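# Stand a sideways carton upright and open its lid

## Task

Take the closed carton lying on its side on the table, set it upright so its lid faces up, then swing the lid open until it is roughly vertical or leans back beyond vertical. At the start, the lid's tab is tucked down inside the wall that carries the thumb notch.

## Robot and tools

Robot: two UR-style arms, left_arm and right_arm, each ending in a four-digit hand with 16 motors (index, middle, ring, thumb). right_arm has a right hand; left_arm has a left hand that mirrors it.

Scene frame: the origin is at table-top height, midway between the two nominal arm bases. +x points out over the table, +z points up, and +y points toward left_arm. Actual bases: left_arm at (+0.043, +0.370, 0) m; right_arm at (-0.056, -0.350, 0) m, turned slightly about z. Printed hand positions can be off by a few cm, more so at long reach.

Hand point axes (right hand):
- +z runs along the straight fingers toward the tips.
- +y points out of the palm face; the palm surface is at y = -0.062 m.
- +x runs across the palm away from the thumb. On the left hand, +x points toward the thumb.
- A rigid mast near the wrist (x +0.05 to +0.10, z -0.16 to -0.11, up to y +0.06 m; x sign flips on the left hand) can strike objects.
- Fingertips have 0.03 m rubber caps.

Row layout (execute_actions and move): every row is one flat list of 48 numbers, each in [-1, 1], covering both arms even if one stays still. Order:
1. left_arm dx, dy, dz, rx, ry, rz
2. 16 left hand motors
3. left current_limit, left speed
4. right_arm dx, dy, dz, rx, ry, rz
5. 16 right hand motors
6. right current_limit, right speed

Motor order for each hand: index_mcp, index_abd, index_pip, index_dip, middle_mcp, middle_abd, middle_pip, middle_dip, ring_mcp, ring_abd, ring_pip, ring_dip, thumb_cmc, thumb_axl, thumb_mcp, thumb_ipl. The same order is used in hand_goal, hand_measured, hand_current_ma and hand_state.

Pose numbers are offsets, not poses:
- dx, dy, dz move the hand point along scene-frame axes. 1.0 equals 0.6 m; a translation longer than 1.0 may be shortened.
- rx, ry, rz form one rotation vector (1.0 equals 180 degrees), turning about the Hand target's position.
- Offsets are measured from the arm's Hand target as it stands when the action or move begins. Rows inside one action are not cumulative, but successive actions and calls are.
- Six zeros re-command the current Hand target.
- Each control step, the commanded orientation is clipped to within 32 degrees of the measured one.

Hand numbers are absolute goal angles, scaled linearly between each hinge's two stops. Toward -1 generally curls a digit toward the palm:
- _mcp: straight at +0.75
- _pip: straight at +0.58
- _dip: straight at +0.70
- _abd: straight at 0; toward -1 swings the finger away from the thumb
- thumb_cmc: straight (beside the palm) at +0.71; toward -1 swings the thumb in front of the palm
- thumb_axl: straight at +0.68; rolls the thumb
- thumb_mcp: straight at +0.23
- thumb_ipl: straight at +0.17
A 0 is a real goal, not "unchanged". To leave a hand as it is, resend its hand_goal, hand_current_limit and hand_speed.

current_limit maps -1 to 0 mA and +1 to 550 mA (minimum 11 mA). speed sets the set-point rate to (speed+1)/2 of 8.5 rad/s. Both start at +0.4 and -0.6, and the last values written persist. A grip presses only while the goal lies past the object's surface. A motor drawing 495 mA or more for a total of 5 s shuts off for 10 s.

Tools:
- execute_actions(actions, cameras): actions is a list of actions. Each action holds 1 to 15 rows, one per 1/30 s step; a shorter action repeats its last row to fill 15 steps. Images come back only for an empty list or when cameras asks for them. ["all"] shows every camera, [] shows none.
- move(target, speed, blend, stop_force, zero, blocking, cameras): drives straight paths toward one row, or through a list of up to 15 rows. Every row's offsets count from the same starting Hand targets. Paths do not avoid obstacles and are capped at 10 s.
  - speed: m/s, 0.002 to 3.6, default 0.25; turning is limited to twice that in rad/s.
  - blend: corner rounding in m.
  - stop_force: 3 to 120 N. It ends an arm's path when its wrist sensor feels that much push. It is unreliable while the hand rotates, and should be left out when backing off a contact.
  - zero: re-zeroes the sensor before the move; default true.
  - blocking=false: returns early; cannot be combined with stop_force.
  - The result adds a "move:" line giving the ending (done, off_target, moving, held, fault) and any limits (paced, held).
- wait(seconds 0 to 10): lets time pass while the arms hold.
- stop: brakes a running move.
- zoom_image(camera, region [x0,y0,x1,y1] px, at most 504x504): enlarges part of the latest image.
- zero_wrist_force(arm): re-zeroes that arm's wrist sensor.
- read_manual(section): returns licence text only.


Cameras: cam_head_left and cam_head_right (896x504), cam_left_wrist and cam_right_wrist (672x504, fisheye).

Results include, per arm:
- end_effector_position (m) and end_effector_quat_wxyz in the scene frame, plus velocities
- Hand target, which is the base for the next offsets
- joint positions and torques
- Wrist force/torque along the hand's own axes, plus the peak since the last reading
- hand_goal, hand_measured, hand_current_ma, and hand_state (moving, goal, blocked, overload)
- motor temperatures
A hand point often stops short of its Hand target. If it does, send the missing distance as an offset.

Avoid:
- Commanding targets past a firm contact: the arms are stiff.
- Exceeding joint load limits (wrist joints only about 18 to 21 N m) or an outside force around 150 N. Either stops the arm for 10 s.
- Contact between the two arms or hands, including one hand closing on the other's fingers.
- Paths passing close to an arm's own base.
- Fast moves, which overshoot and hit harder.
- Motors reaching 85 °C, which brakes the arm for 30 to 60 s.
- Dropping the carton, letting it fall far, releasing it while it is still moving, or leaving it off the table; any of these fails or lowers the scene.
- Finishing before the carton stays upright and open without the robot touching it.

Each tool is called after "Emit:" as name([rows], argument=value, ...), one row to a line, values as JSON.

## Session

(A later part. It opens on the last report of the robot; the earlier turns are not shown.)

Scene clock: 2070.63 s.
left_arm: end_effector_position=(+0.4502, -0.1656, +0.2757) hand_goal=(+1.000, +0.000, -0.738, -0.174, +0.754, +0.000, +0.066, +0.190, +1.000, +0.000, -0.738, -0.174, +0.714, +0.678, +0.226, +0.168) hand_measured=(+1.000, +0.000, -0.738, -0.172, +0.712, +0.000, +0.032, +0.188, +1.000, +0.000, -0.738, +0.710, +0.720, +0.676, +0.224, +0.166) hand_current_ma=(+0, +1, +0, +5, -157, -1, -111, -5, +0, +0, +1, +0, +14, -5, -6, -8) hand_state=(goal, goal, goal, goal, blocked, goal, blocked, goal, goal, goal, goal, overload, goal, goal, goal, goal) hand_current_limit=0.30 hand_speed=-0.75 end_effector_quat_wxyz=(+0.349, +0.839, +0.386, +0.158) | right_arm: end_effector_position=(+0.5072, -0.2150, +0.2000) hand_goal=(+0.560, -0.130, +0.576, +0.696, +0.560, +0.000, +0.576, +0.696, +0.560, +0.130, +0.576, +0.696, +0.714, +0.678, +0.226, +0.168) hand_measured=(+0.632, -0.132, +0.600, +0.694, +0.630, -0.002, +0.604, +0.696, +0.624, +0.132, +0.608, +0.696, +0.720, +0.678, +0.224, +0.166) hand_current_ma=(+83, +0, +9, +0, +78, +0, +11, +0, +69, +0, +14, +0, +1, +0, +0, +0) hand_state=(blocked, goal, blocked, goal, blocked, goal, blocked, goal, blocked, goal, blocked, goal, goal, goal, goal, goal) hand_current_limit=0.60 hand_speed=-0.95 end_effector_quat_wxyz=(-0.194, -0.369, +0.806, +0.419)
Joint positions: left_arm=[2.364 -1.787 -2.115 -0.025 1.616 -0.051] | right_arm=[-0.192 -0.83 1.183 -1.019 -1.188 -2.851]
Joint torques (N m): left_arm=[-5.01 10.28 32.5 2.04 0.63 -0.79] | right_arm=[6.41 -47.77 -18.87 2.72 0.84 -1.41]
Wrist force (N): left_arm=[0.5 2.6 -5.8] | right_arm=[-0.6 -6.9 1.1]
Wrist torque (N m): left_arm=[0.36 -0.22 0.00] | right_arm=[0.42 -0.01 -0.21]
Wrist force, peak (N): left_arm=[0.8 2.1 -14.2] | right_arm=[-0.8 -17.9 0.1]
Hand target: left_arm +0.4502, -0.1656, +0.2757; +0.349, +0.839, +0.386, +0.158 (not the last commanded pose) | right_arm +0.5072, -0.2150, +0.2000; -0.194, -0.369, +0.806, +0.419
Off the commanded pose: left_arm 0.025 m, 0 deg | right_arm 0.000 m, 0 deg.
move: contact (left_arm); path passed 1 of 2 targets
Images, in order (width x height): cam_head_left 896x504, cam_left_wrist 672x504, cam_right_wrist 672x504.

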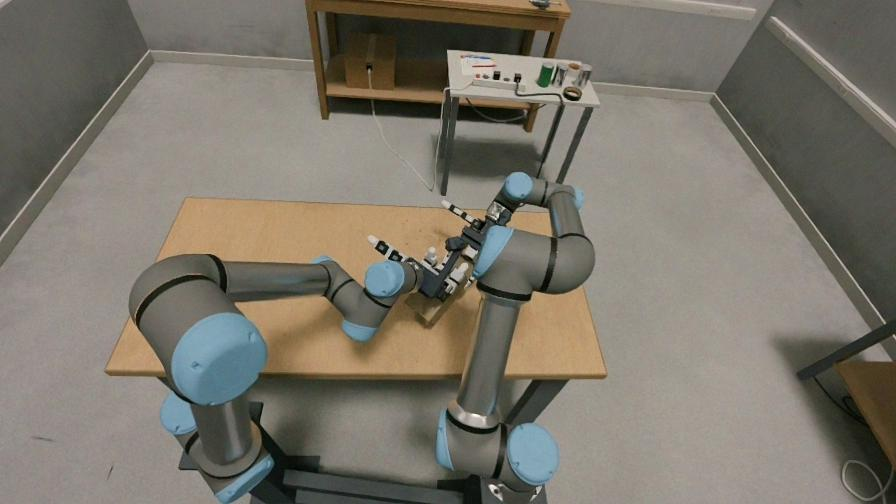

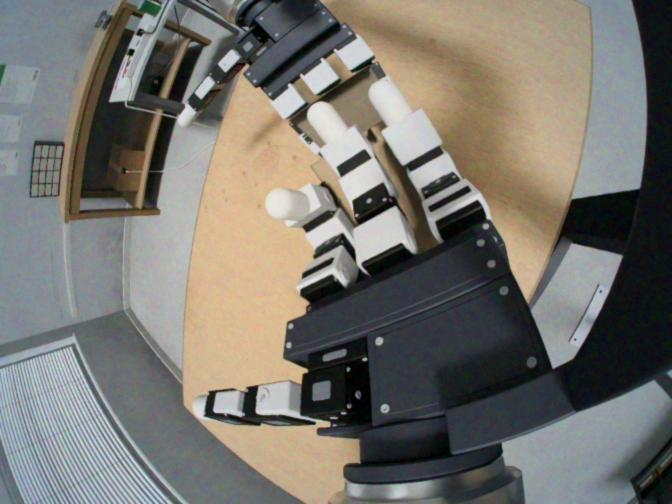

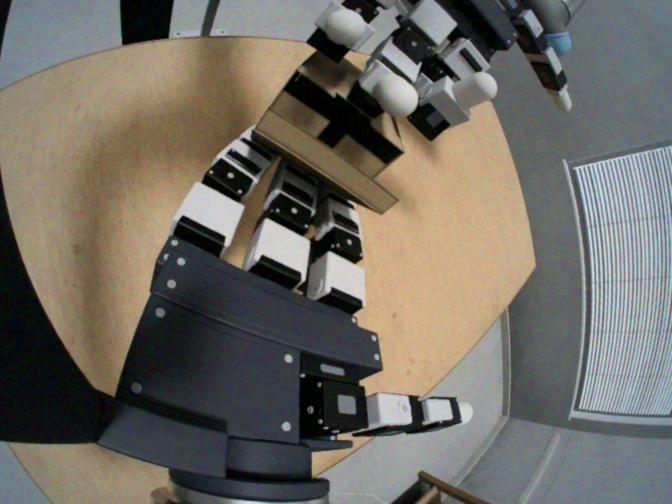

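Emit:
move(target=[-0.0378, 0.0328, 0.01, 0, 0, 0, 1, 0, -0.738, -0.174, 0.754, 0, 0.065, 0.189, 1, 0, -0.738, -0.174, 0.714, 0.678, 0.226, 0.168, 0.3, -0.75, 0, 0, 0, 0, 0, 0, 0.56, -0.13, 0.576, 0.696, 0.56, 0, 0.576, 0.696, 0.56, 0.13, 0.576, 0.696, 0.714, 0.678, 0.226, 0.168, 0.6, -0.95], speed=0.015, cameras=["cam_head_left", "cam_left_wrist", "cam_right_wrist"])

Emit:
zoom_image(camera="cam_right_wrist", region=[230, 0, 470, 200])

Emit:
zoom_image(camera="cam_left_wrist", region=[210, 0, 450, 220])

Scene clock: 2116.77 s.
left_arm: end_effector_position=(+0.4275, -0.1459, +0.2817) hand_goal=(+1.000, +0.000, -0.738, -0.174, +0.754, +0.000, +0.066, +0.190, +1.000, +0.000, -0.738, -0.174, +0.714, +0.678, +0.226, +0.168) hand_measured=(+1.000, +0.000, -0.738, -0.172, +0.760, -0.002, +0.066, +0.188, +1.000, +0.000, -0.738, +0.710, +0.720, +0.676, +0.224, +0.166) hand_current_ma=(+0, +1, +0, +5, +15, -2, +0, -5, +0, +0, +1, +0, +14, -5, -6, -8) hand_state=(goal, goal, goal, goal, goal, goal, goal, goal, goal, goal, goal, overload, goal, goal, goal, goal) hand_current_limit=0.30 hand_speed=-0.75 end_effector_quat_wxyz=(+0.349, +0.839, +0.386, +0.158) | right_arm: end_effector_position=(+0.5072, -0.2150, +0.2000) hand_goal=(+0.560, -0.130, +0.576, +0.696, +0.560, +0.000, +0.576, +0.696, +0.560, +0.130, +0.576, +0.696, +0.714, +0.678, +0.226, +0.168) hand_measured=(+0.586, -0.132, +0.586, +0.700, +0.586, -0.002, +0.588, +0.700, +0.580, +0.132, +0.588, +0.700, +0.720, +0.678, +0.224, +0.166) hand_current_ma=(+11, +0, +2, +0, +10, +0, +2, +0, +7, +0, +2, +0, +1, +0, +0, +0) hand_state=(blocked, goal, goal, goal, blocked, goal, goal, goal, blocked, goal, goal, goal, goal, goal, goal, goal) hand_current_limit=0.60 hand_speed=-0.95 end_effector_quat_wxyz=(-0.194, -0.369, +0.806, +0.419)
Joint positions: left_arm=[2.36 -1.715 -2.184 -0.028 1.619 -0.054] | right_arm=[-0.192 -0.83 1.183 -1.019 -1.188 -2.851]
Joint torques (N m): left_arm=[-3.15 13.86 22.09 0.51 0.33 -0.64] | right_arm=[-3.61 -72.22 -31.44 -0.79 0.19 -1.41]
Wrist force (N): left_arm=[0.4 1.4 0.0] | right_arm=[-0.5 0.8 1.1]
Wrist torque (N m): left_arm=[0.07 -0.06 0.04] | right_arm=[0.18 -0.02 -0.04]
Wrist force, peak (N): left_arm=[0.6 2.6 -6.5] | right_arm=[-0.6 -7.4 1.2]
Hand target: left_arm +0.4276, -0.1459, +0.2817; +0.349, +0.839, +0.386, +0.158 | right_arm +0.5072, -0.2150, +0.2000; -0.194, -0.369, +0.806, +0.419
Off the commanded pose: left_arm 0.000 m, 0 deg | right_arm 0.000 m, 0 deg.
move: done
Images, in order (width x height): cam_head_left 896x504, cam_left_wrist 672x504, cam_right_wrist 672x504.

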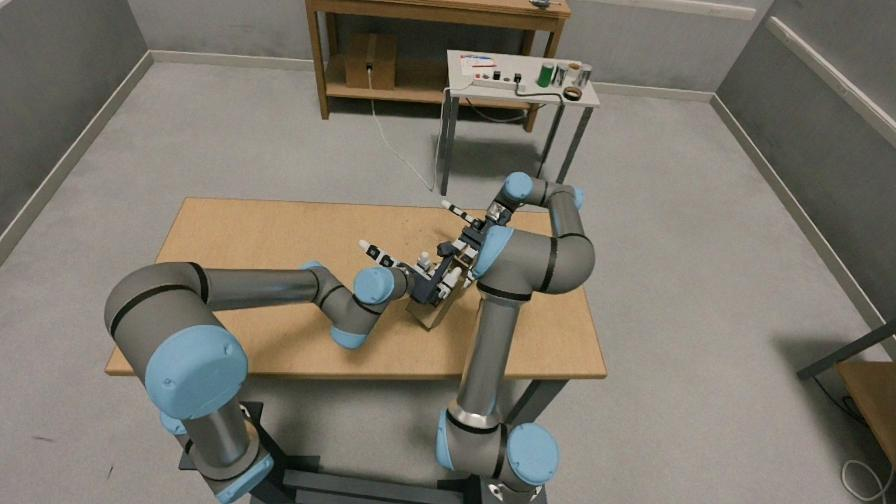

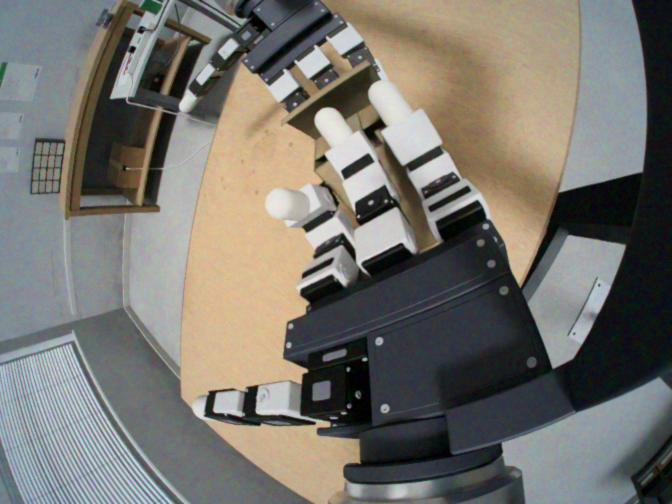

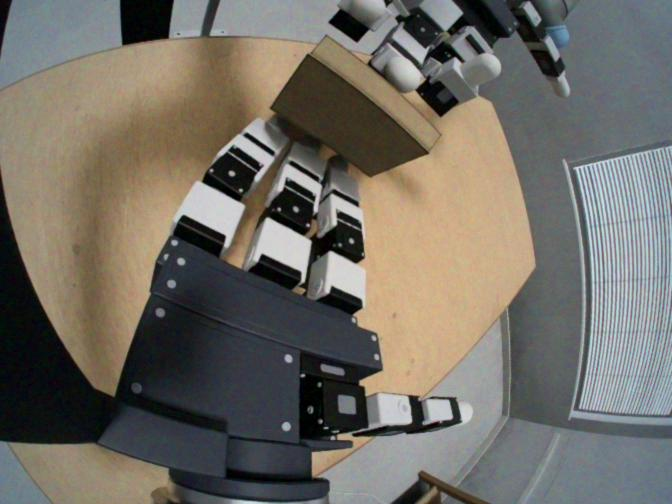

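Scaled by 2.100 from the camera's 672x504 image, which has a finer 960x720 frame.

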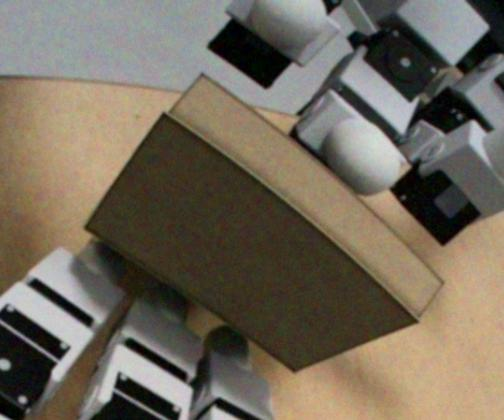

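Scaled by 2.100 from the camera's 672x504 image, which has a finer 960x720 frame.

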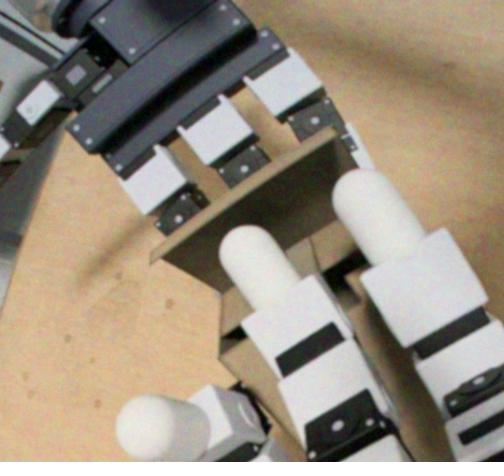

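Emit:
move([
  [-0.038,0.033,0,0,0,0,1,0,-0.738,-0.174,0.754,0,0.065,0.189,1,0,-0.738,-0.174,0.714,0.678,0.226,0.168,0.3,-0.75,0,0,0,0,0,0,0.56,-0.13,0.576,0.696,0.56,0,0.576,0.696,0.56,0.13,0.576,0.696,0.714,0.678,0.226,0.168,0.6,-0.95],
  [-0.164,0.142,0,0,0,0,1,0,-0.738,-0.174,0.754,0,0.065,0.189,1,0,-0.738,-0.174,0.714,0.678,0.226,0.168,0.3,-0.75,0,0,0,0,0,0,0.56,-0.13,0.576,0.696,0.56,0,0.576,0.696,0.56,0.13,0.576,0.696,0.714,0.678,0.226,0.168,0.6,-0.95],
], speed=[0.03, 0.06], blend=[0.01, 0], cameras=["all"])

Scene clock: 2154.37 s.
left_arm: end_effector_position=(+0.3290, -0.0606, +0.2815) hand_goal=(+1.000, +0.000, -0.738, -0.174, +0.754, +0.000, +0.066, +0.190, +1.000, +0.000, -0.738, -0.174, +0.714, +0.678, +0.226, +0.168) hand_measured=(+1.000, +0.000, -0.738, -0.172, +0.760, -0.002, +0.066, +0.188, +1.000, +0.000, -0.738, +0.710, +0.720, +0.676, +0.224, +0.166) hand_current_ma=(+0, +1, +0, +5, +15, -2, +0, -5, +0, +0, +1, +0, +14, -5, -6, -8) hand_state=(goal, goal, goal, goal, goal, goal, goal, goal, goal, goal, goal, overload, goal, goal, goal, goal) hand_current_limit=0.30 hand_speed=-0.75 end_effector_quat_wxyz=(+0.349, +0.839, +0.386, +0.158) end_effector_velocity=(+0.002, -0.001, +0.000) end_effector_angular_velocity=(+0.002, +0.000, +0.000) | right_arm: end_effector_position=(+0.5072, -0.2150, +0.2000) hand_goal=(+0.560, -0.130, +0.576, +0.696, +0.560, +0.000, +0.576, +0.696, +0.560, +0.130, +0.576, +0.696, +0.714, +0.678, +0.226, +0.168) hand_measured=(+0.580, -0.132, +0.584, +0.700, +0.582, -0.002, +0.584, +0.700, +0.578, +0.132, +0.584, +0.700, +0.720, +0.678, +0.224, +0.166) hand_current_ma=(+7, +0, +1, +0, +7, +0, +1, +0, +5, +0, +1, +0, +1, +0, +0, +0) hand_state=(blocked, goal, goal, goal, blocked, goal, goal, goal, goal, goal, goal, goal, goal, goal, goal, goal) hand_current_limit=0.60 hand_speed=-0.95 end_effector_quat_wxyz=(-0.194, -0.369, +0.806, +0.419)
Joint positions: left_arm=[2.329 -1.417 -2.481 -0.031 1.641 -0.076] | right_arm=[-0.192 -0.83 1.183 -1.019 -1.188 -2.851]
Joint velocities: left_arm=[0.001 -0.005 0.005 -0.001 0.001 0.001] | right_arm=[within noise]
Joint torques (N m): left_arm=[2.19 -0.73 33.21 3.83 -0.7 0.6] | right_arm=[-3.71 -57.26 -32.03 -0.71 -1.08 -1.39]
Wrist force (N): left_arm=[0.3 1.5 0.6] | right_arm=[-0.6 1.0 1.0]
Wrist torque (N m): left_arm=[-0.01 -0.05 0.10] | right_arm=[0.16 -0.01 -0.03]
Wrist force, peak (N): left_arm=[0.5 2.1 0.4] | right_arm=[-0.5 1.4 1.4]
Hand target: left_arm +0.3292, -0.0607, +0.2817; +0.349, +0.839, +0.386, +0.158 | right_arm +0.5072, -0.2150, +0.2000; -0.194, -0.369, +0.806, +0.419
Off the commanded pose: left_arm 0.000 m, 0 deg | right_arm 0.000 m, 0 deg.
move: done

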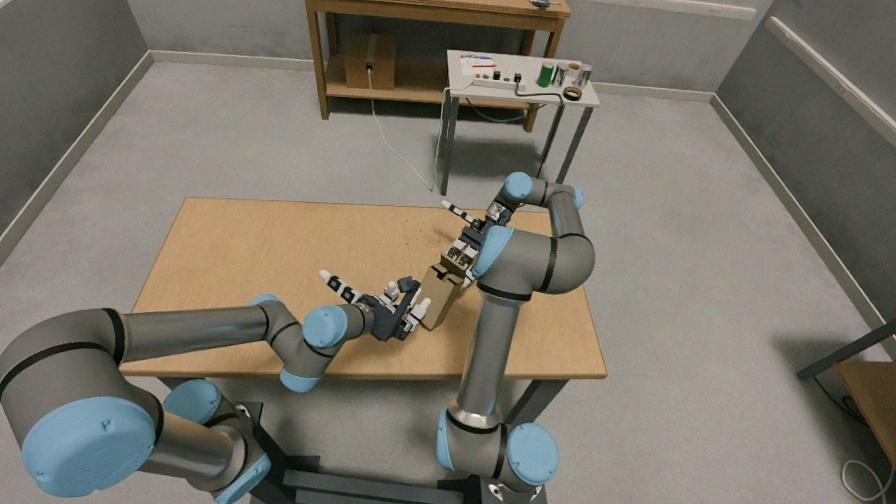

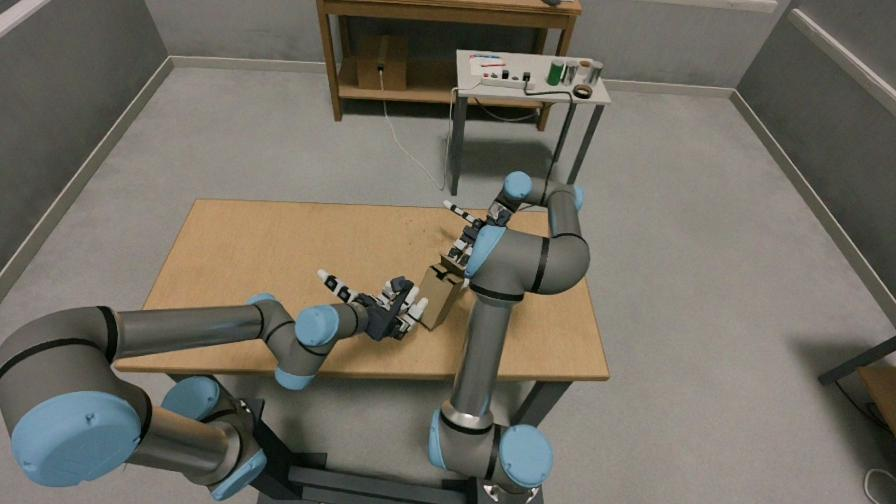

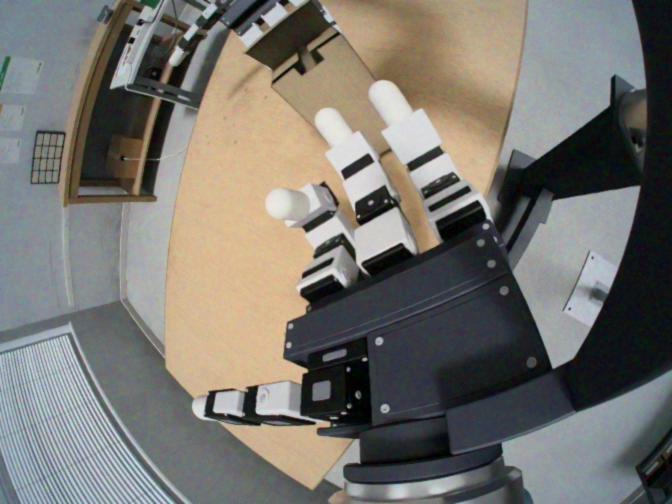

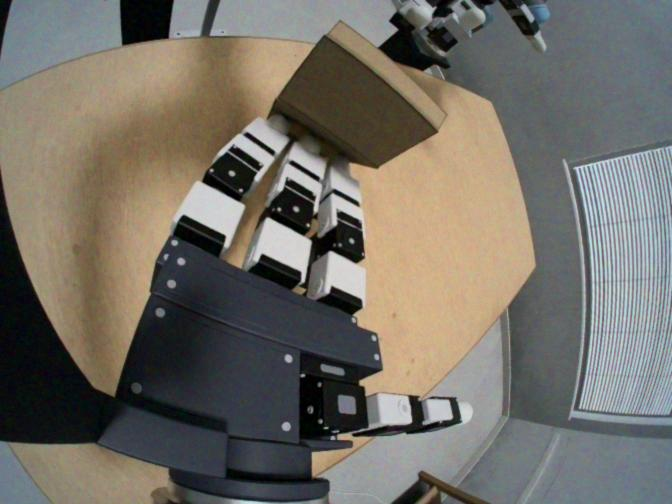

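Emit:
zoom_image(camera="cam_left_wrist", region=[160, 0, 400, 180])

Emit:
zoom_image(camera="cam_head_left", region=[380, 210, 500, 340])

Scaled by 2.100 from the camera's 672x504 image, which has a finer 960x720 frame.

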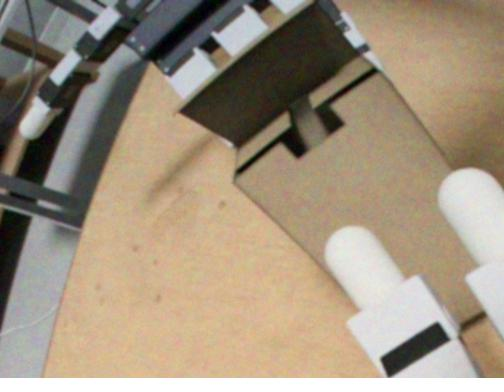

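Scaled by 3.877 from the camera's 896x504 image, which has a finer 1280x720 frame.

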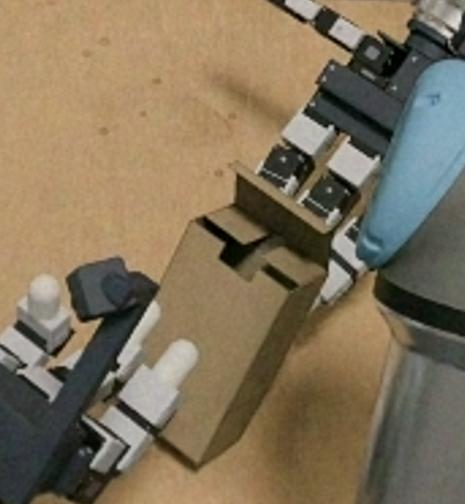

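Emit:
zoom_image(camera="cam_right_wrist", region=[230, 0, 470, 190])

Emit:
zoom_image(camera="cam_head_right", region=[400, 220, 490, 340])

Scaled by 2.100 from the camera's 672x504 image, which has a finer 960x720 frame.

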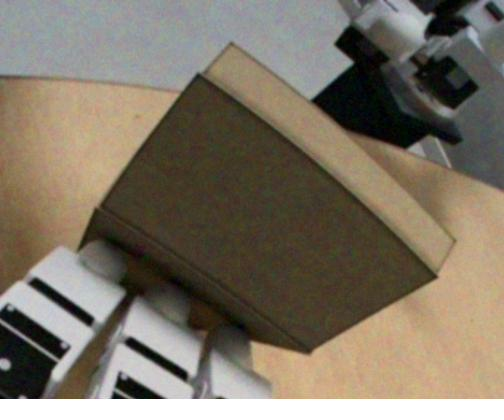

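Scaled by 4.200 from the camera's 896x504 image, which has a finer 1280x720 frame.

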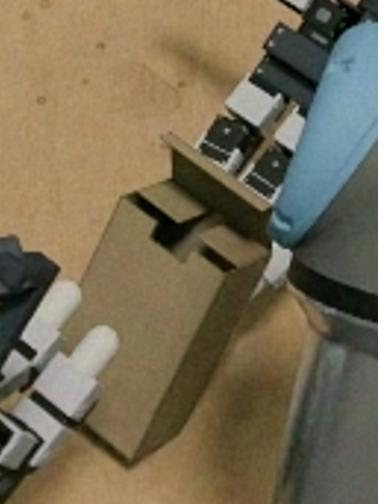

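Emit:
move([
  [0,0,0,0,0,0,1,0,-0.738,-0.174,0.754,0,0.065,0.189,1,0,-0.738,-0.174,0.714,0.678,0.226,0.168,0.3,-0.75,0.025,-0.022,0,0,0,0,0.56,-0.13,0.576,0.696,0.56,0,0.576,0.696,0.56,0.13,0.576,0.696,0.714,0.678,0.226,0.168,0.6,-0.95],
  [0,0,0,0,0,0,1,0,-0.738,-0.174,0.754,0,0.065,0.189,1,0,-0.738,-0.174,0.714,0.678,0.226,0.168,0.3,-0.75,0.113,-0.098,0,0,0,0,0.56,-0.13,0.576,0.696,0.56,0,0.576,0.696,0.56,0.13,0.576,0.696,0.714,0.678,0.226,0.168,0.6,-0.95],
], speed=[0.01, 0.05], blend=[0.005, 0], cameras=["cam_head_left", "cam_left_wrist", "cam_right_wrist"])

Emit:
zoom_image(camera="cam_head_left", region=[380, 210, 500, 340])

Emit:
zoom_image(camera="cam_right_wrist", region=[230, 0, 500, 220])

Emit:
zoom_image(camera="cam_left_wrist", region=[160, 0, 400, 180])

Scene clock: 2186.97 s.
left_arm: end_effector_position=(+0.3292, -0.0607, +0.2817) hand_goal=(+1.000, +0.000, -0.738, -0.174, +0.754, +0.000, +0.066, +0.190, +1.000, +0.000, -0.738, -0.174, +0.714, +0.678, +0.226, +0.168) hand_measured=(+1.000, +0.000, -0.738, -0.172, +0.760, -0.002, +0.066, +0.188, +1.000, +0.000, -0.738, +0.710, +0.720, +0.676, +0.224, +0.166) hand_current_ma=(+0, +1, +0, +5, +15, -2, +0, -5, +0, +0, +1, +0, +14, -5, -6, -8) hand_state=(goal, goal, goal, goal, goal, goal, goal, goal, goal, goal, goal, overload, goal, goal, goal, goal) hand_current_limit=0.30 hand_speed=-0.75 end_effector_quat_wxyz=(+0.349, +0.839, +0.386, +0.158) | right_arm: end_effector_position=(+0.5750, -0.2739, +0.1999) hand_goal=(+0.560, -0.130, +0.576, +0.696, +0.560, +0.000, +0.576, +0.696, +0.560, +0.130, +0.576, +0.696, +0.714, +0.678, +0.226, +0.168) hand_measured=(+0.580, -0.132, +0.584, +0.700, +0.580, -0.002, +0.584, +0.700, +0.578, +0.132, +0.584, +0.700, +0.720, +0.678, +0.224, +0.166) hand_current_ma=(+7, +0, +1, +0, +6, +0, +1, +0, +5, +0, +1, +0, +1, +0, +0, +0) hand_state=(goal, goal, goal, goal, goal, goal, goal, goal, goal, goal, goal, goal, goal, goal, goal, goal) hand_current_limit=0.60 hand_speed=-0.95 end_effector_quat_wxyz=(-0.194, -0.370, +0.806, +0.419)
Joint positions: left_arm=[2.329 -1.417 -2.48 -0.031 1.641 -0.076] | right_arm=[-0.244 -0.628 0.811 -0.837 -1.23 -2.886]
Joint torques (N m): left_arm=[2.46 -0.2 34.81 5.71 -0.53 0.74] | right_arm=[3.85 -82.53 -13.21 -0.77 2.28 1.27]
Wrist force (N): left_arm=[0.0 1.8 0.5] | right_arm=[-0.4 1.1 1.3]
Wrist torque (N m): left_arm=[0.03 -0.01 0.07] | right_arm=[0.14 -0.03 0.16]
Wrist force, peak (N): left_arm=[0.3 2.0 0.6] | right_arm=[-0.6 1.3 1.5]
Hand target: left_arm +0.3292, -0.0607, +0.2817; +0.349, +0.839, +0.386, +0.158 | right_arm +0.5750, -0.2738, +0.2000; -0.194, -0.369, +0.806, +0.419
Off the commanded pose: left_arm 0.000 m, 0 deg | right_arm 0.000 m, 0 deg.
move: done
Images, in order (width x height): cam_head_left 896x504, cam_left_wrist 672x504, cam_right_wrist 672x504.

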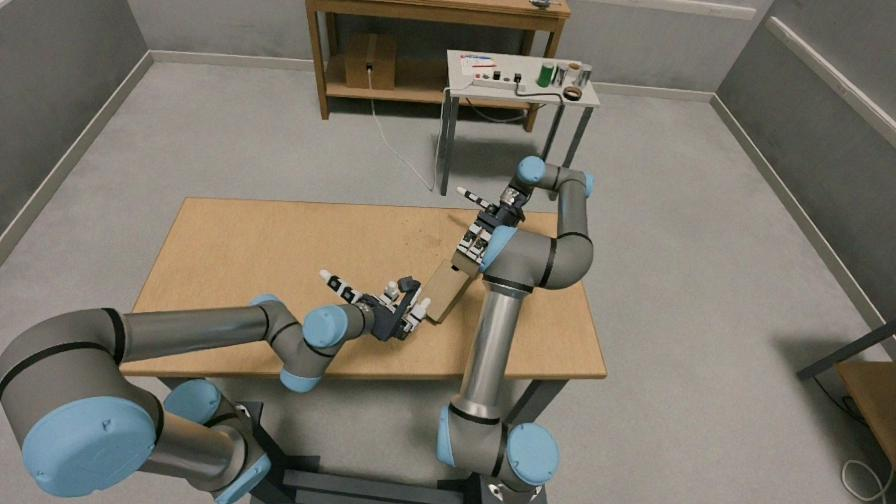

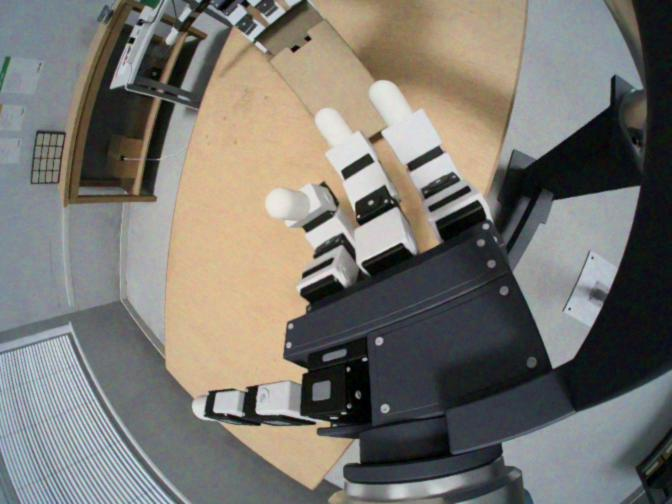

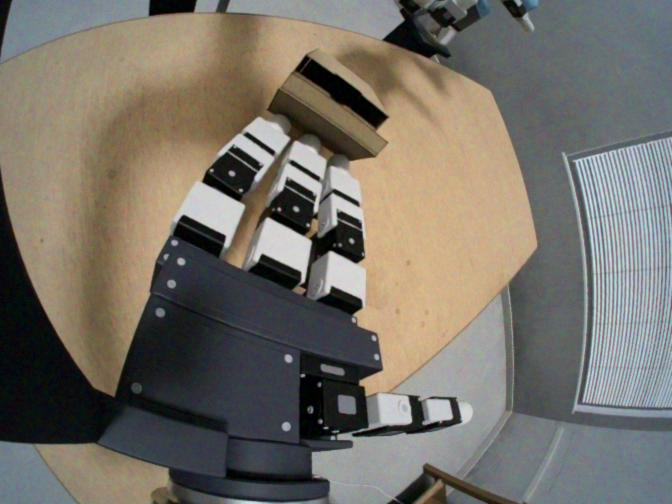

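Scaled by 3.877 from the camera's 896x504 image, which has a finer 1280x720 frame.

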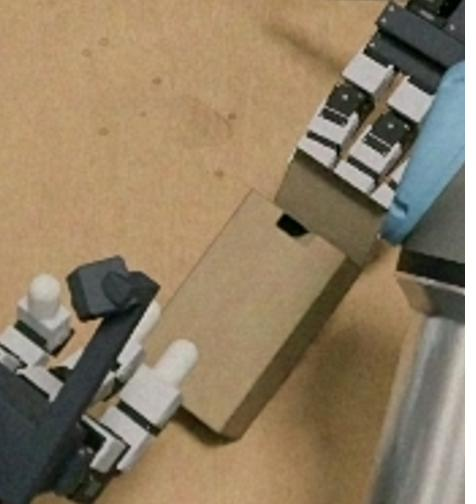

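Scaled by 1.867 from the camera's 672x504 image, which has a finer 960x720 frame.

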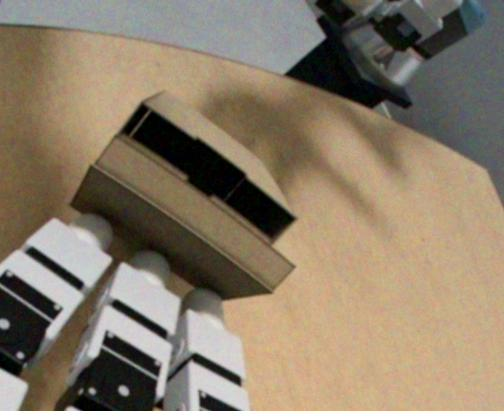

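Scaled by 2.100 from the camera's 672x504 image, which has a finer 960x720 frame.

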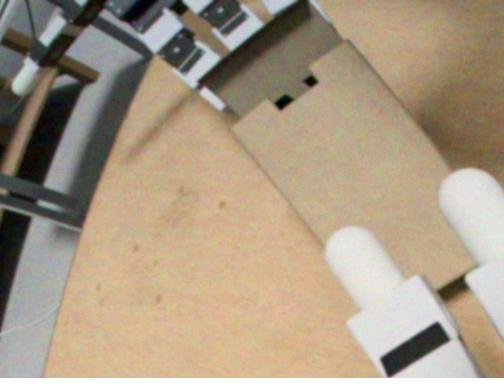

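Emit:
move([
  [0,0,-0.15,0,0,0,0.754,0,0.065,0.189,0.754,0,0.065,0.189,0.754,0,0.065,0.189,0.714,0.678,0.226,0.168,0.3,-0.75,0,0,0,0,0,0,0.56,-0.13,0.576,0.696,0.56,0,0.576,0.696,0.56,0.13,0.576,0.696,0.714,0.678,0.226,0.168,0.6,-0.95],
  [0,0,-0.15,0,0,0,0.754,0,0.065,0.189,0.754,0,0.065,0.189,0.754,0,0.065,0.189,0.714,0.678,0.226,0.168,0.3,-0.75,-0.0755,0.0656,0,0,0,0,0.56,-0.13,0.576,0.696,0.56,0,0.576,0.696,0.56,0.13,0.576,0.696,0.714,0.678,0.226,0.168,0.6,-0.95],
], speed=[0.1, 0.04], blend=[0.02, 0], cameras=["cam_head_left", "cam_left_wrist", "cam_right_wrist"])

Emit:
zoom_image(camera="cam_head_left", region=[380, 210, 500, 340])

Emit:
zoom_image(camera="cam_left_wrist", region=[200, 0, 440, 180])

Scene clock: 2241.17 s.
left_arm: end_effector_position=(+0.3292, -0.0607, +0.1917) hand_goal=(+0.754, +0.000, +0.066, +0.190, +0.754, +0.000, +0.066, +0.190, +0.754, +0.000, +0.066, +0.190, +0.714, +0.678, +0.226, +0.168) hand_measured=(+0.768, +0.000, +0.066, +0.188, +0.760, -0.002, +0.066, +0.188, +0.770, +0.000, +0.066, +0.710, +0.720, +0.676, +0.224, +0.166) hand_current_ma=(+45, +1, +0, -5, +15, -2, +0, -5, +49, +0, +0, +0, +14, -5, -6, -8) hand_state=(goal, goal, goal, goal, goal, goal, goal, goal, goal, goal, goal, overload, goal, goal, goal, goal) hand_current_limit=0.30 hand_speed=-0.75 end_effector_quat_wxyz=(+0.349, +0.839, +0.386, +0.158) | right_arm: end_effector_position=(+0.5297, -0.2344, +0.2003) hand_goal=(+0.560, -0.130, +0.576, +0.696, +0.560, +0.000, +0.576, +0.696, +0.560, +0.130, +0.576, +0.696, +0.714, +0.678, +0.226, +0.168) hand_measured=(+0.580, -0.132, +0.584, +0.700, +0.578, -0.002, +0.584, +0.700, +0.576, +0.132, +0.584, +0.700, +0.720, +0.678, +0.224, +0.166) hand_current_ma=(+6, +0, +1, +0, +6, +0, +1, +0, +5, +0, +1, +0, +1, +0, +0, +0) hand_state=(goal, goal, goal, goal, goal, goal, goal, goal, goal, goal, goal, goal, goal, goal, goal, goal) hand_current_limit=0.60 hand_speed=-0.95 end_effector_quat_wxyz=(-0.194, -0.369, +0.806, +0.419)
Joint positions: left_arm=[2.329 -1.72 -2.58 0.371 1.641 -0.076] | right_arm=[-0.21 -0.771 1.075 -0.966 -1.203 -2.863]
Joint torques (N m): left_arm=[-5.39 32.64 25.31 0.31 0.8 0.89] | right_arm=[-4.21 -34.43 -34.45 0.71 -0.02 -1.03]
Wrist force (N): left_arm=[0.2 1.5 0.9] | right_arm=[-0.6 1.3 1.0]
Wrist torque (N m): left_arm=[0.00 -0.02 0.13] | right_arm=[0.20 -0.02 -0.03]
Wrist force, peak (N): left_arm=[-0.2 3.1 -0.9] | right_arm=[-0.3 1.9 1.5]
Hand target: left_arm +0.3292, -0.0607, +0.1917; +0.349, +0.839, +0.386, +0.158 | right_arm +0.5297, -0.2345, +0.2000; -0.194, -0.369, +0.806, +0.419
Off the commanded pose: left_arm 0.000 m, 0 deg | right_arm 0.000 m, 0 deg.
move: done
Images, in order (width x height): cam_head_left 896x504, cam_left_wrist 672x504, cam_right_wrist 672x504.

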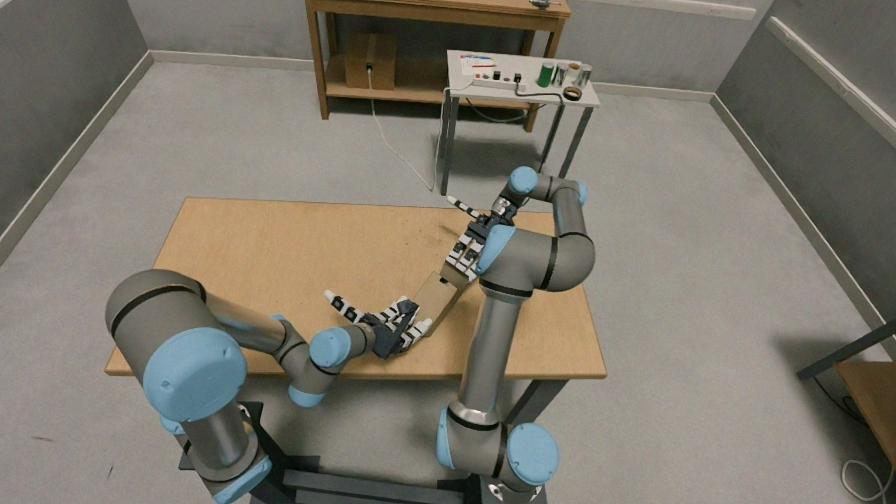

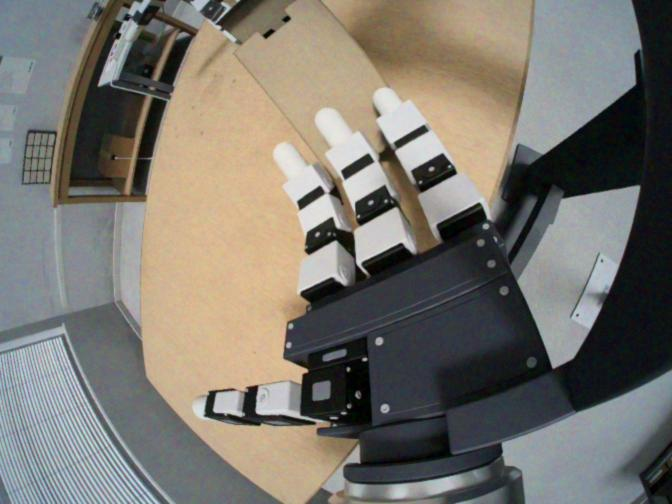

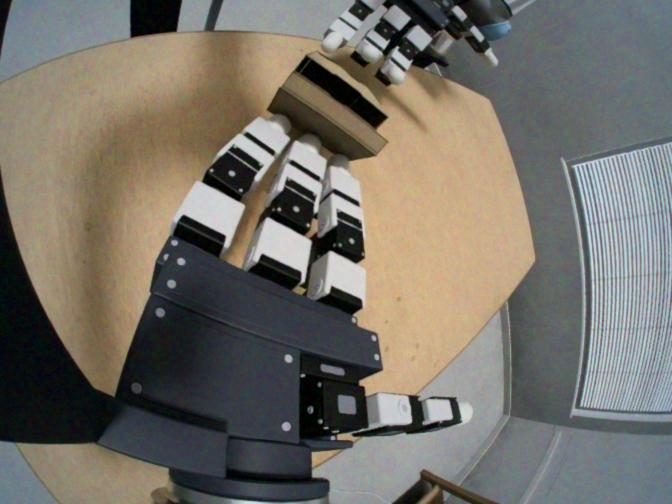

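Scaled by 3.877 from the camera's 896x504 image, which has a finer 1280x720 frame.

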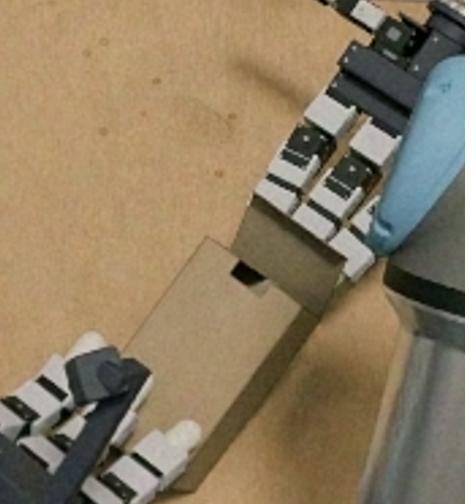

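Scaled by 2.100 from the camera's 672x504 image, which has a finer 960x720 frame.

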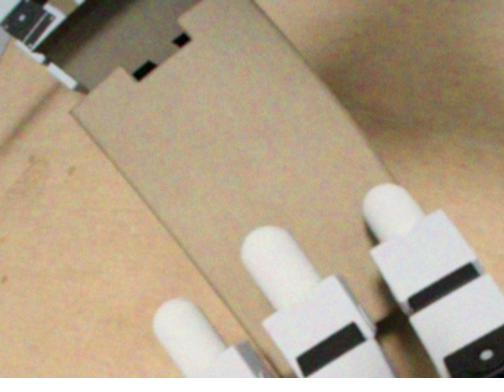

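Emit:
move([
  [0,0,-0.1033,0,0,0,0.754,0,0.065,0.189,0.754,0,0.065,0.189,0.754,0,0.065,0.189,0.714,0.678,0.226,0.168,0.3,-0.75,0,0,0,0,0,0,0.56,-0.13,0.576,0.696,0.56,0,0.576,0.696,0.56,0.13,0.576,0.696,0.714,0.678,0.226,0.168,0.6,-0.95],
  [0.029,-0.025,-0.1033,0,0,0,0.754,0,0.065,0.189,0.754,0,0.065,0.189,0.754,0,0.065,0.189,0.714,0.678,0.226,0.168,0.3,-0.75,0,0,0,0,0,0,0.56,-0.13,0.576,0.696,0.56,0,0.576,0.696,0.56,0.13,0.576,0.696,0.714,0.678,0.226,0.168,0.6,-0.95],
], speed=[0.1, 0.04], cameras=["cam_left_wrist", "cam_right_wrist"])

Emit:
zoom_image(camera="cam_left_wrist", region=[200, 0, 440, 180])

Scene clock: 2286.50 s.
left_arm: end_effector_position=(+0.3467, -0.0758, +0.1296) hand_goal=(+0.754, +0.000, +0.066, +0.190, +0.754, +0.000, +0.066, +0.190, +0.754, +0.000, +0.066, +0.190, +0.714, +0.678, +0.226, +0.168) hand_measured=(+0.720, -0.024, -0.264, +0.158, +0.740, -0.014, -0.336, +0.160, +0.756, +0.000, +0.062, -0.712, +0.720, +0.676, +0.224, +0.166) hand_current_ma=(-122, -63, -356, -101, -43, -32, -357, -96, +3, +1, -7, +0, +14, -5, -6, -8) hand_state=(blocked, blocked, blocked, blocked, goal, goal, blocked, blocked, goal, goal, goal, overload, goal, goal, goal, goal) hand_current_limit=0.30 hand_speed=-0.75 end_effector_quat_wxyz=(+0.349, +0.839, +0.386, +0.158) | right_arm: end_effector_position=(+0.5297, -0.2345, +0.2000) hand_goal=(+0.560, -0.130, +0.576, +0.696, +0.560, +0.000, +0.576, +0.696, +0.560, +0.130, +0.576, +0.696, +0.714, +0.678, +0.226, +0.168) hand_measured=(+0.690, -0.172, +0.658, +0.738, +0.678, -0.030, +0.660, +0.738, +0.622, +0.102, +0.634, +0.722, +0.720, +0.678, +0.224, +0.166) hand_current_ma=(+274, -19, +98, +27, +224, -11, +100, +25, +62, -9, +50, +9, +1, +0, +0, +0) hand_state=(blocked, blocked, blocked, blocked, blocked, blocked, blocked, blocked, blocked, blocked, blocked, blocked, goal, goal, goal, goal) hand_current_limit=0.60 hand_speed=-0.95 end_effector_quat_wxyz=(-0.194, -0.370, +0.806, +0.419)
Joint positions: left_arm=[2.336 -2.004 -2.544 0.62 1.636 -0.07] | right_arm=[-0.21 -0.77 1.075 -0.966 -1.203 -2.864]
Joint torques (N m): left_arm=[-2.06 36.33 0.49 5.67 -1.49 -0.88] | right_arm=[23.87 -34.48 3.41 8.19 7.31 -0.8]
Wrist force (N): left_arm=[5.0 -13.8 -28.5] | right_arm=[6.5 -17.3 -35.0]
Wrist torque (N m): left_arm=[1.68 -0.07 0.45] | right_arm=[3.81 2.34 0.12]
Wrist force, peak (N): left_arm=[4.6 -18.5 -39.2] | right_arm=[-1.6 -14.0 -42.4]
Hand target: left_arm +0.3466, -0.0757, +0.1297; +0.349, +0.839, +0.386, +0.158 | right_arm +0.5297, -0.2345, +0.2000; -0.194, -0.369, +0.806, +0.419
Off the commanded pose: left_arm 0.000 m, 0 deg | right_arm 0.000 m, 0 deg.
move: done
Images, in order (width x height): cam_left_wrist 672x504, cam_right_wrist 672x504.

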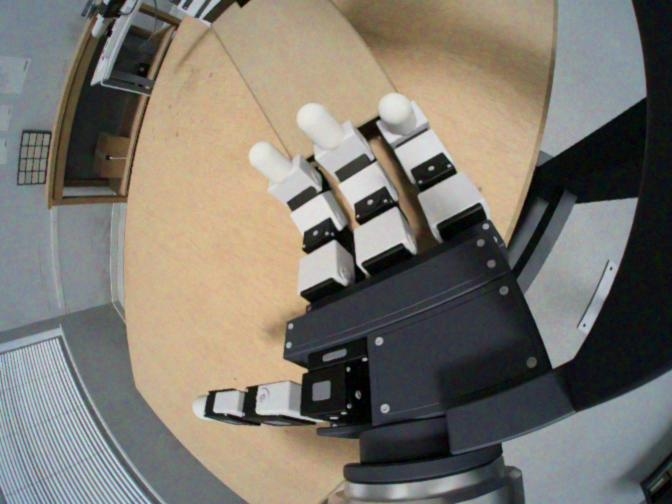

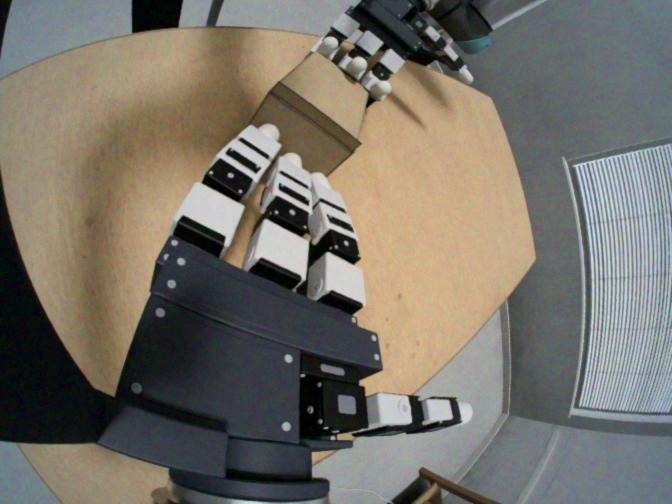

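Scaled by 2.100 from the camera's 672x504 image, which has a finer 960x720 frame.

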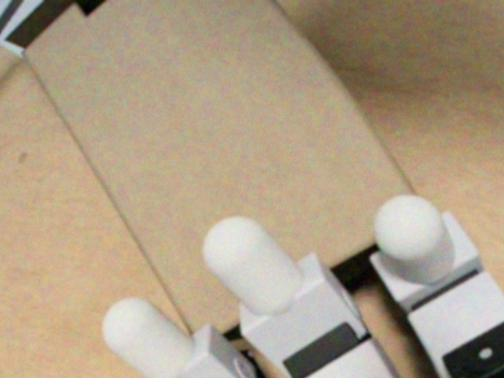

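Emit:
move(target=[-0.025,0.0217,0,0,0,0,0.754,0,0.065,0.189,0.754,0,0.065,0.189,0.754,0,0.065,0.189,0.714,0.678,0.226,0.168,0.3,-0.75,0,0,0,0,0,0,0.56,-0.13,0.576,0.696,0.56,0,0.576,0.696,0.56,0.13,0.576,0.696,0.714,0.678,0.226,0.168,0.6,-0.95], speed=0.03, cameras=["all"])

Emit:
zoom_image(camera="cam_head_left", region=[380, 210, 500, 340])

Emit:
zoom_image(camera="cam_right_wrist", region=[200, 0, 440, 220])

Scene clock: 2298.20 s.
left_arm: end_effector_position=(+0.3315, -0.0626, +0.1297) hand_goal=(+0.754, +0.000, +0.066, +0.190, +0.754, +0.000, +0.066, +0.190, +0.754, +0.000, +0.066, +0.190, +0.714, +0.678, +0.226, +0.168) hand_measured=(+0.706, -0.024, -0.116, +0.160, +0.706, -0.014, -0.144, +0.164, +0.758, +0.000, +0.066, -0.712, +0.720, +0.676, +0.224, +0.166) hand_current_ma=(-179, -60, -357, -93, -179, -34, -357, -80, +10, +1, -1, +0, +14, -5, -6, -8) hand_state=(blocked, blocked, blocked, blocked, blocked, goal, blocked, blocked, goal, goal, goal, overload, goal, goal, goal, goal) hand_current_limit=0.30 hand_speed=-0.75 end_effector_quat_wxyz=(+0.349, +0.839, +0.386, +0.158) | right_arm: end_effector_position=(+0.5297, -0.2345, +0.2000) hand_goal=(+0.560, -0.130, +0.576, +0.696, +0.560, +0.000, +0.576, +0.696, +0.560, +0.130, +0.576, +0.696, +0.714, +0.678, +0.226, +0.168) hand_measured=(+0.568, -0.144, +0.578, +0.696, +0.572, -0.002, +0.580, +0.698, +0.578, +0.126, +0.584, +0.700, +0.720, +0.678, +0.224, +0.166) hand_current_ma=(+1, -2, +0, +0, +3, +0, +0, +0, +5, +0, +1, +0, +1, +0, +0, +0) hand_state=(goal, goal, goal, goal, goal, goal, goal, goal, goal, goal, goal, goal, goal, goal, goal, goal) hand_current_limit=0.60 hand_speed=-0.95 end_effector_quat_wxyz=(-0.194, -0.369, +0.806, +0.419)
Joint positions: left_arm=[2.33 -1.991 -2.594 0.657 1.64 -0.075] | right_arm=[-0.21 -0.77 1.075 -0.966 -1.203 -2.863]
Joint torques (N m): left_arm=[2.68 17.45 20.22 -1.31 -0.55 0.4] | right_arm=[-4.27 -37.75 -13.33 -1.44 -1.7 0.44]
Wrist force (N): left_arm=[0.3 3.8 -10.4] | right_arm=[-0.1 0.7 -1.5]
Wrist torque (N m): left_arm=[0.31 -0.18 0.06] | right_arm=[0.34 -0.09 0.01]
Wrist force, peak (N): left_arm=[5.1 -13.8 -28.3] | right_arm=[6.4 -16.5 -35.7]
Hand target: left_arm +0.3316, -0.0627, +0.1297; +0.349, +0.839, +0.386, +0.158 | right_arm +0.5297, -0.2345, +0.2000; -0.194, -0.369, +0.806, +0.419
Off the commanded pose: left_arm 0.000 m, 0 deg | right_arm 0.000 m, 0 deg.
move: done

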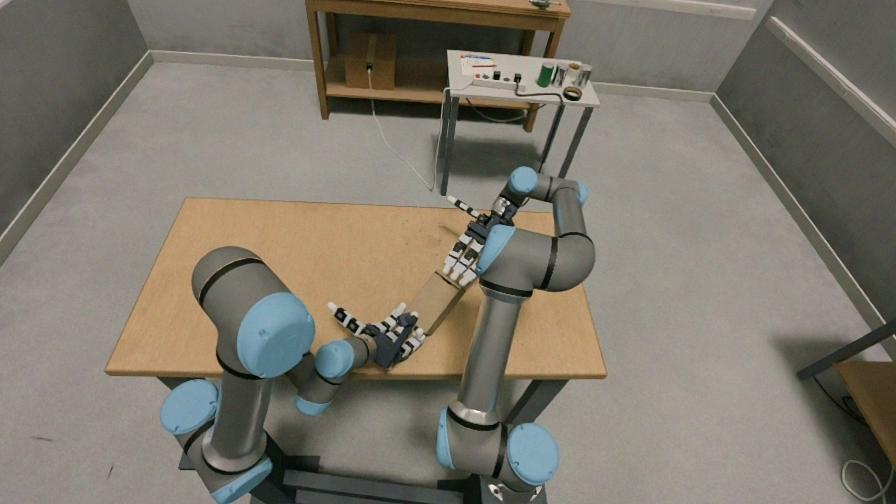

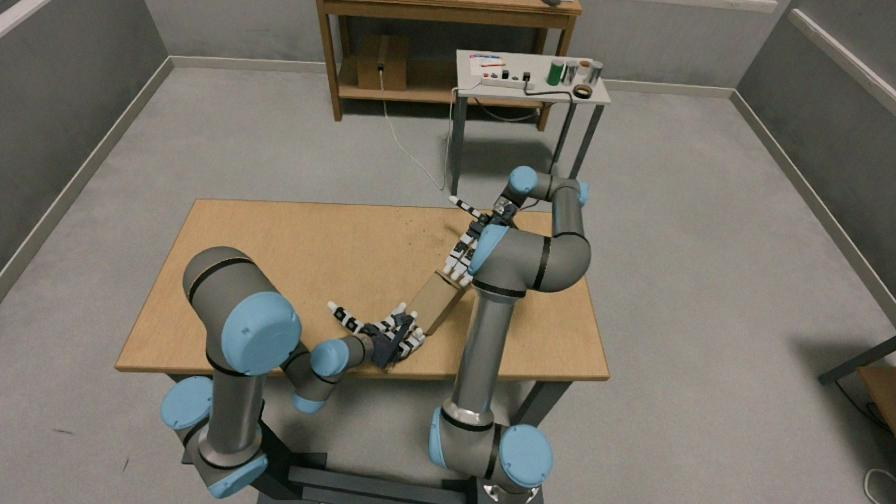

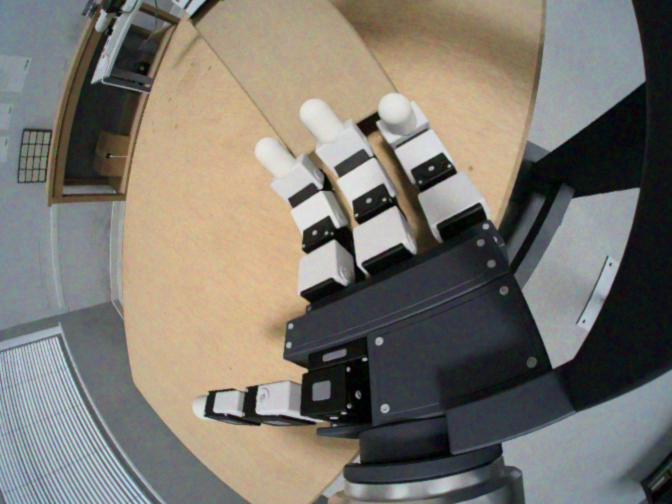

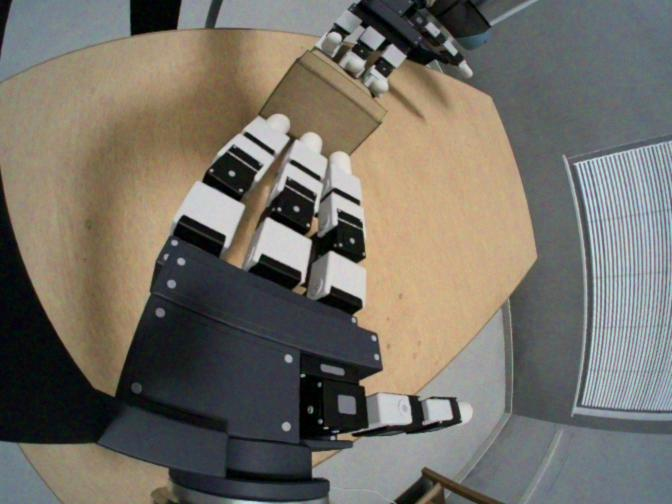

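Scaled by 3.877 from the camera's 896x504 image, which has a finer 1280x720 frame.

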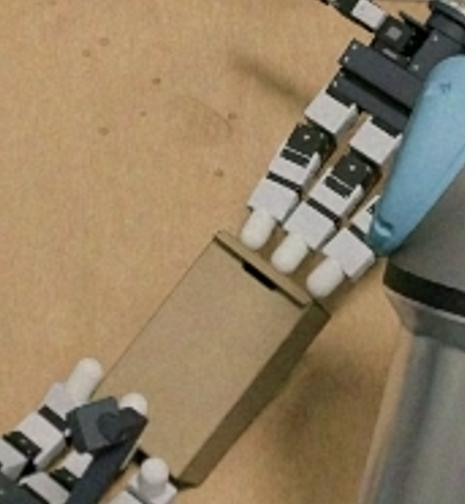

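Scaled by 2.100 from the camera's 672x504 image, which has a finer 960x720 frame.

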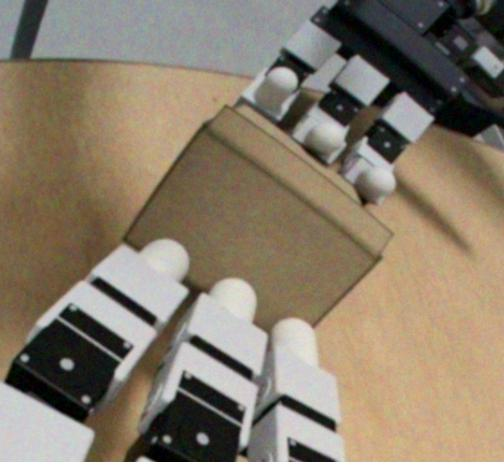

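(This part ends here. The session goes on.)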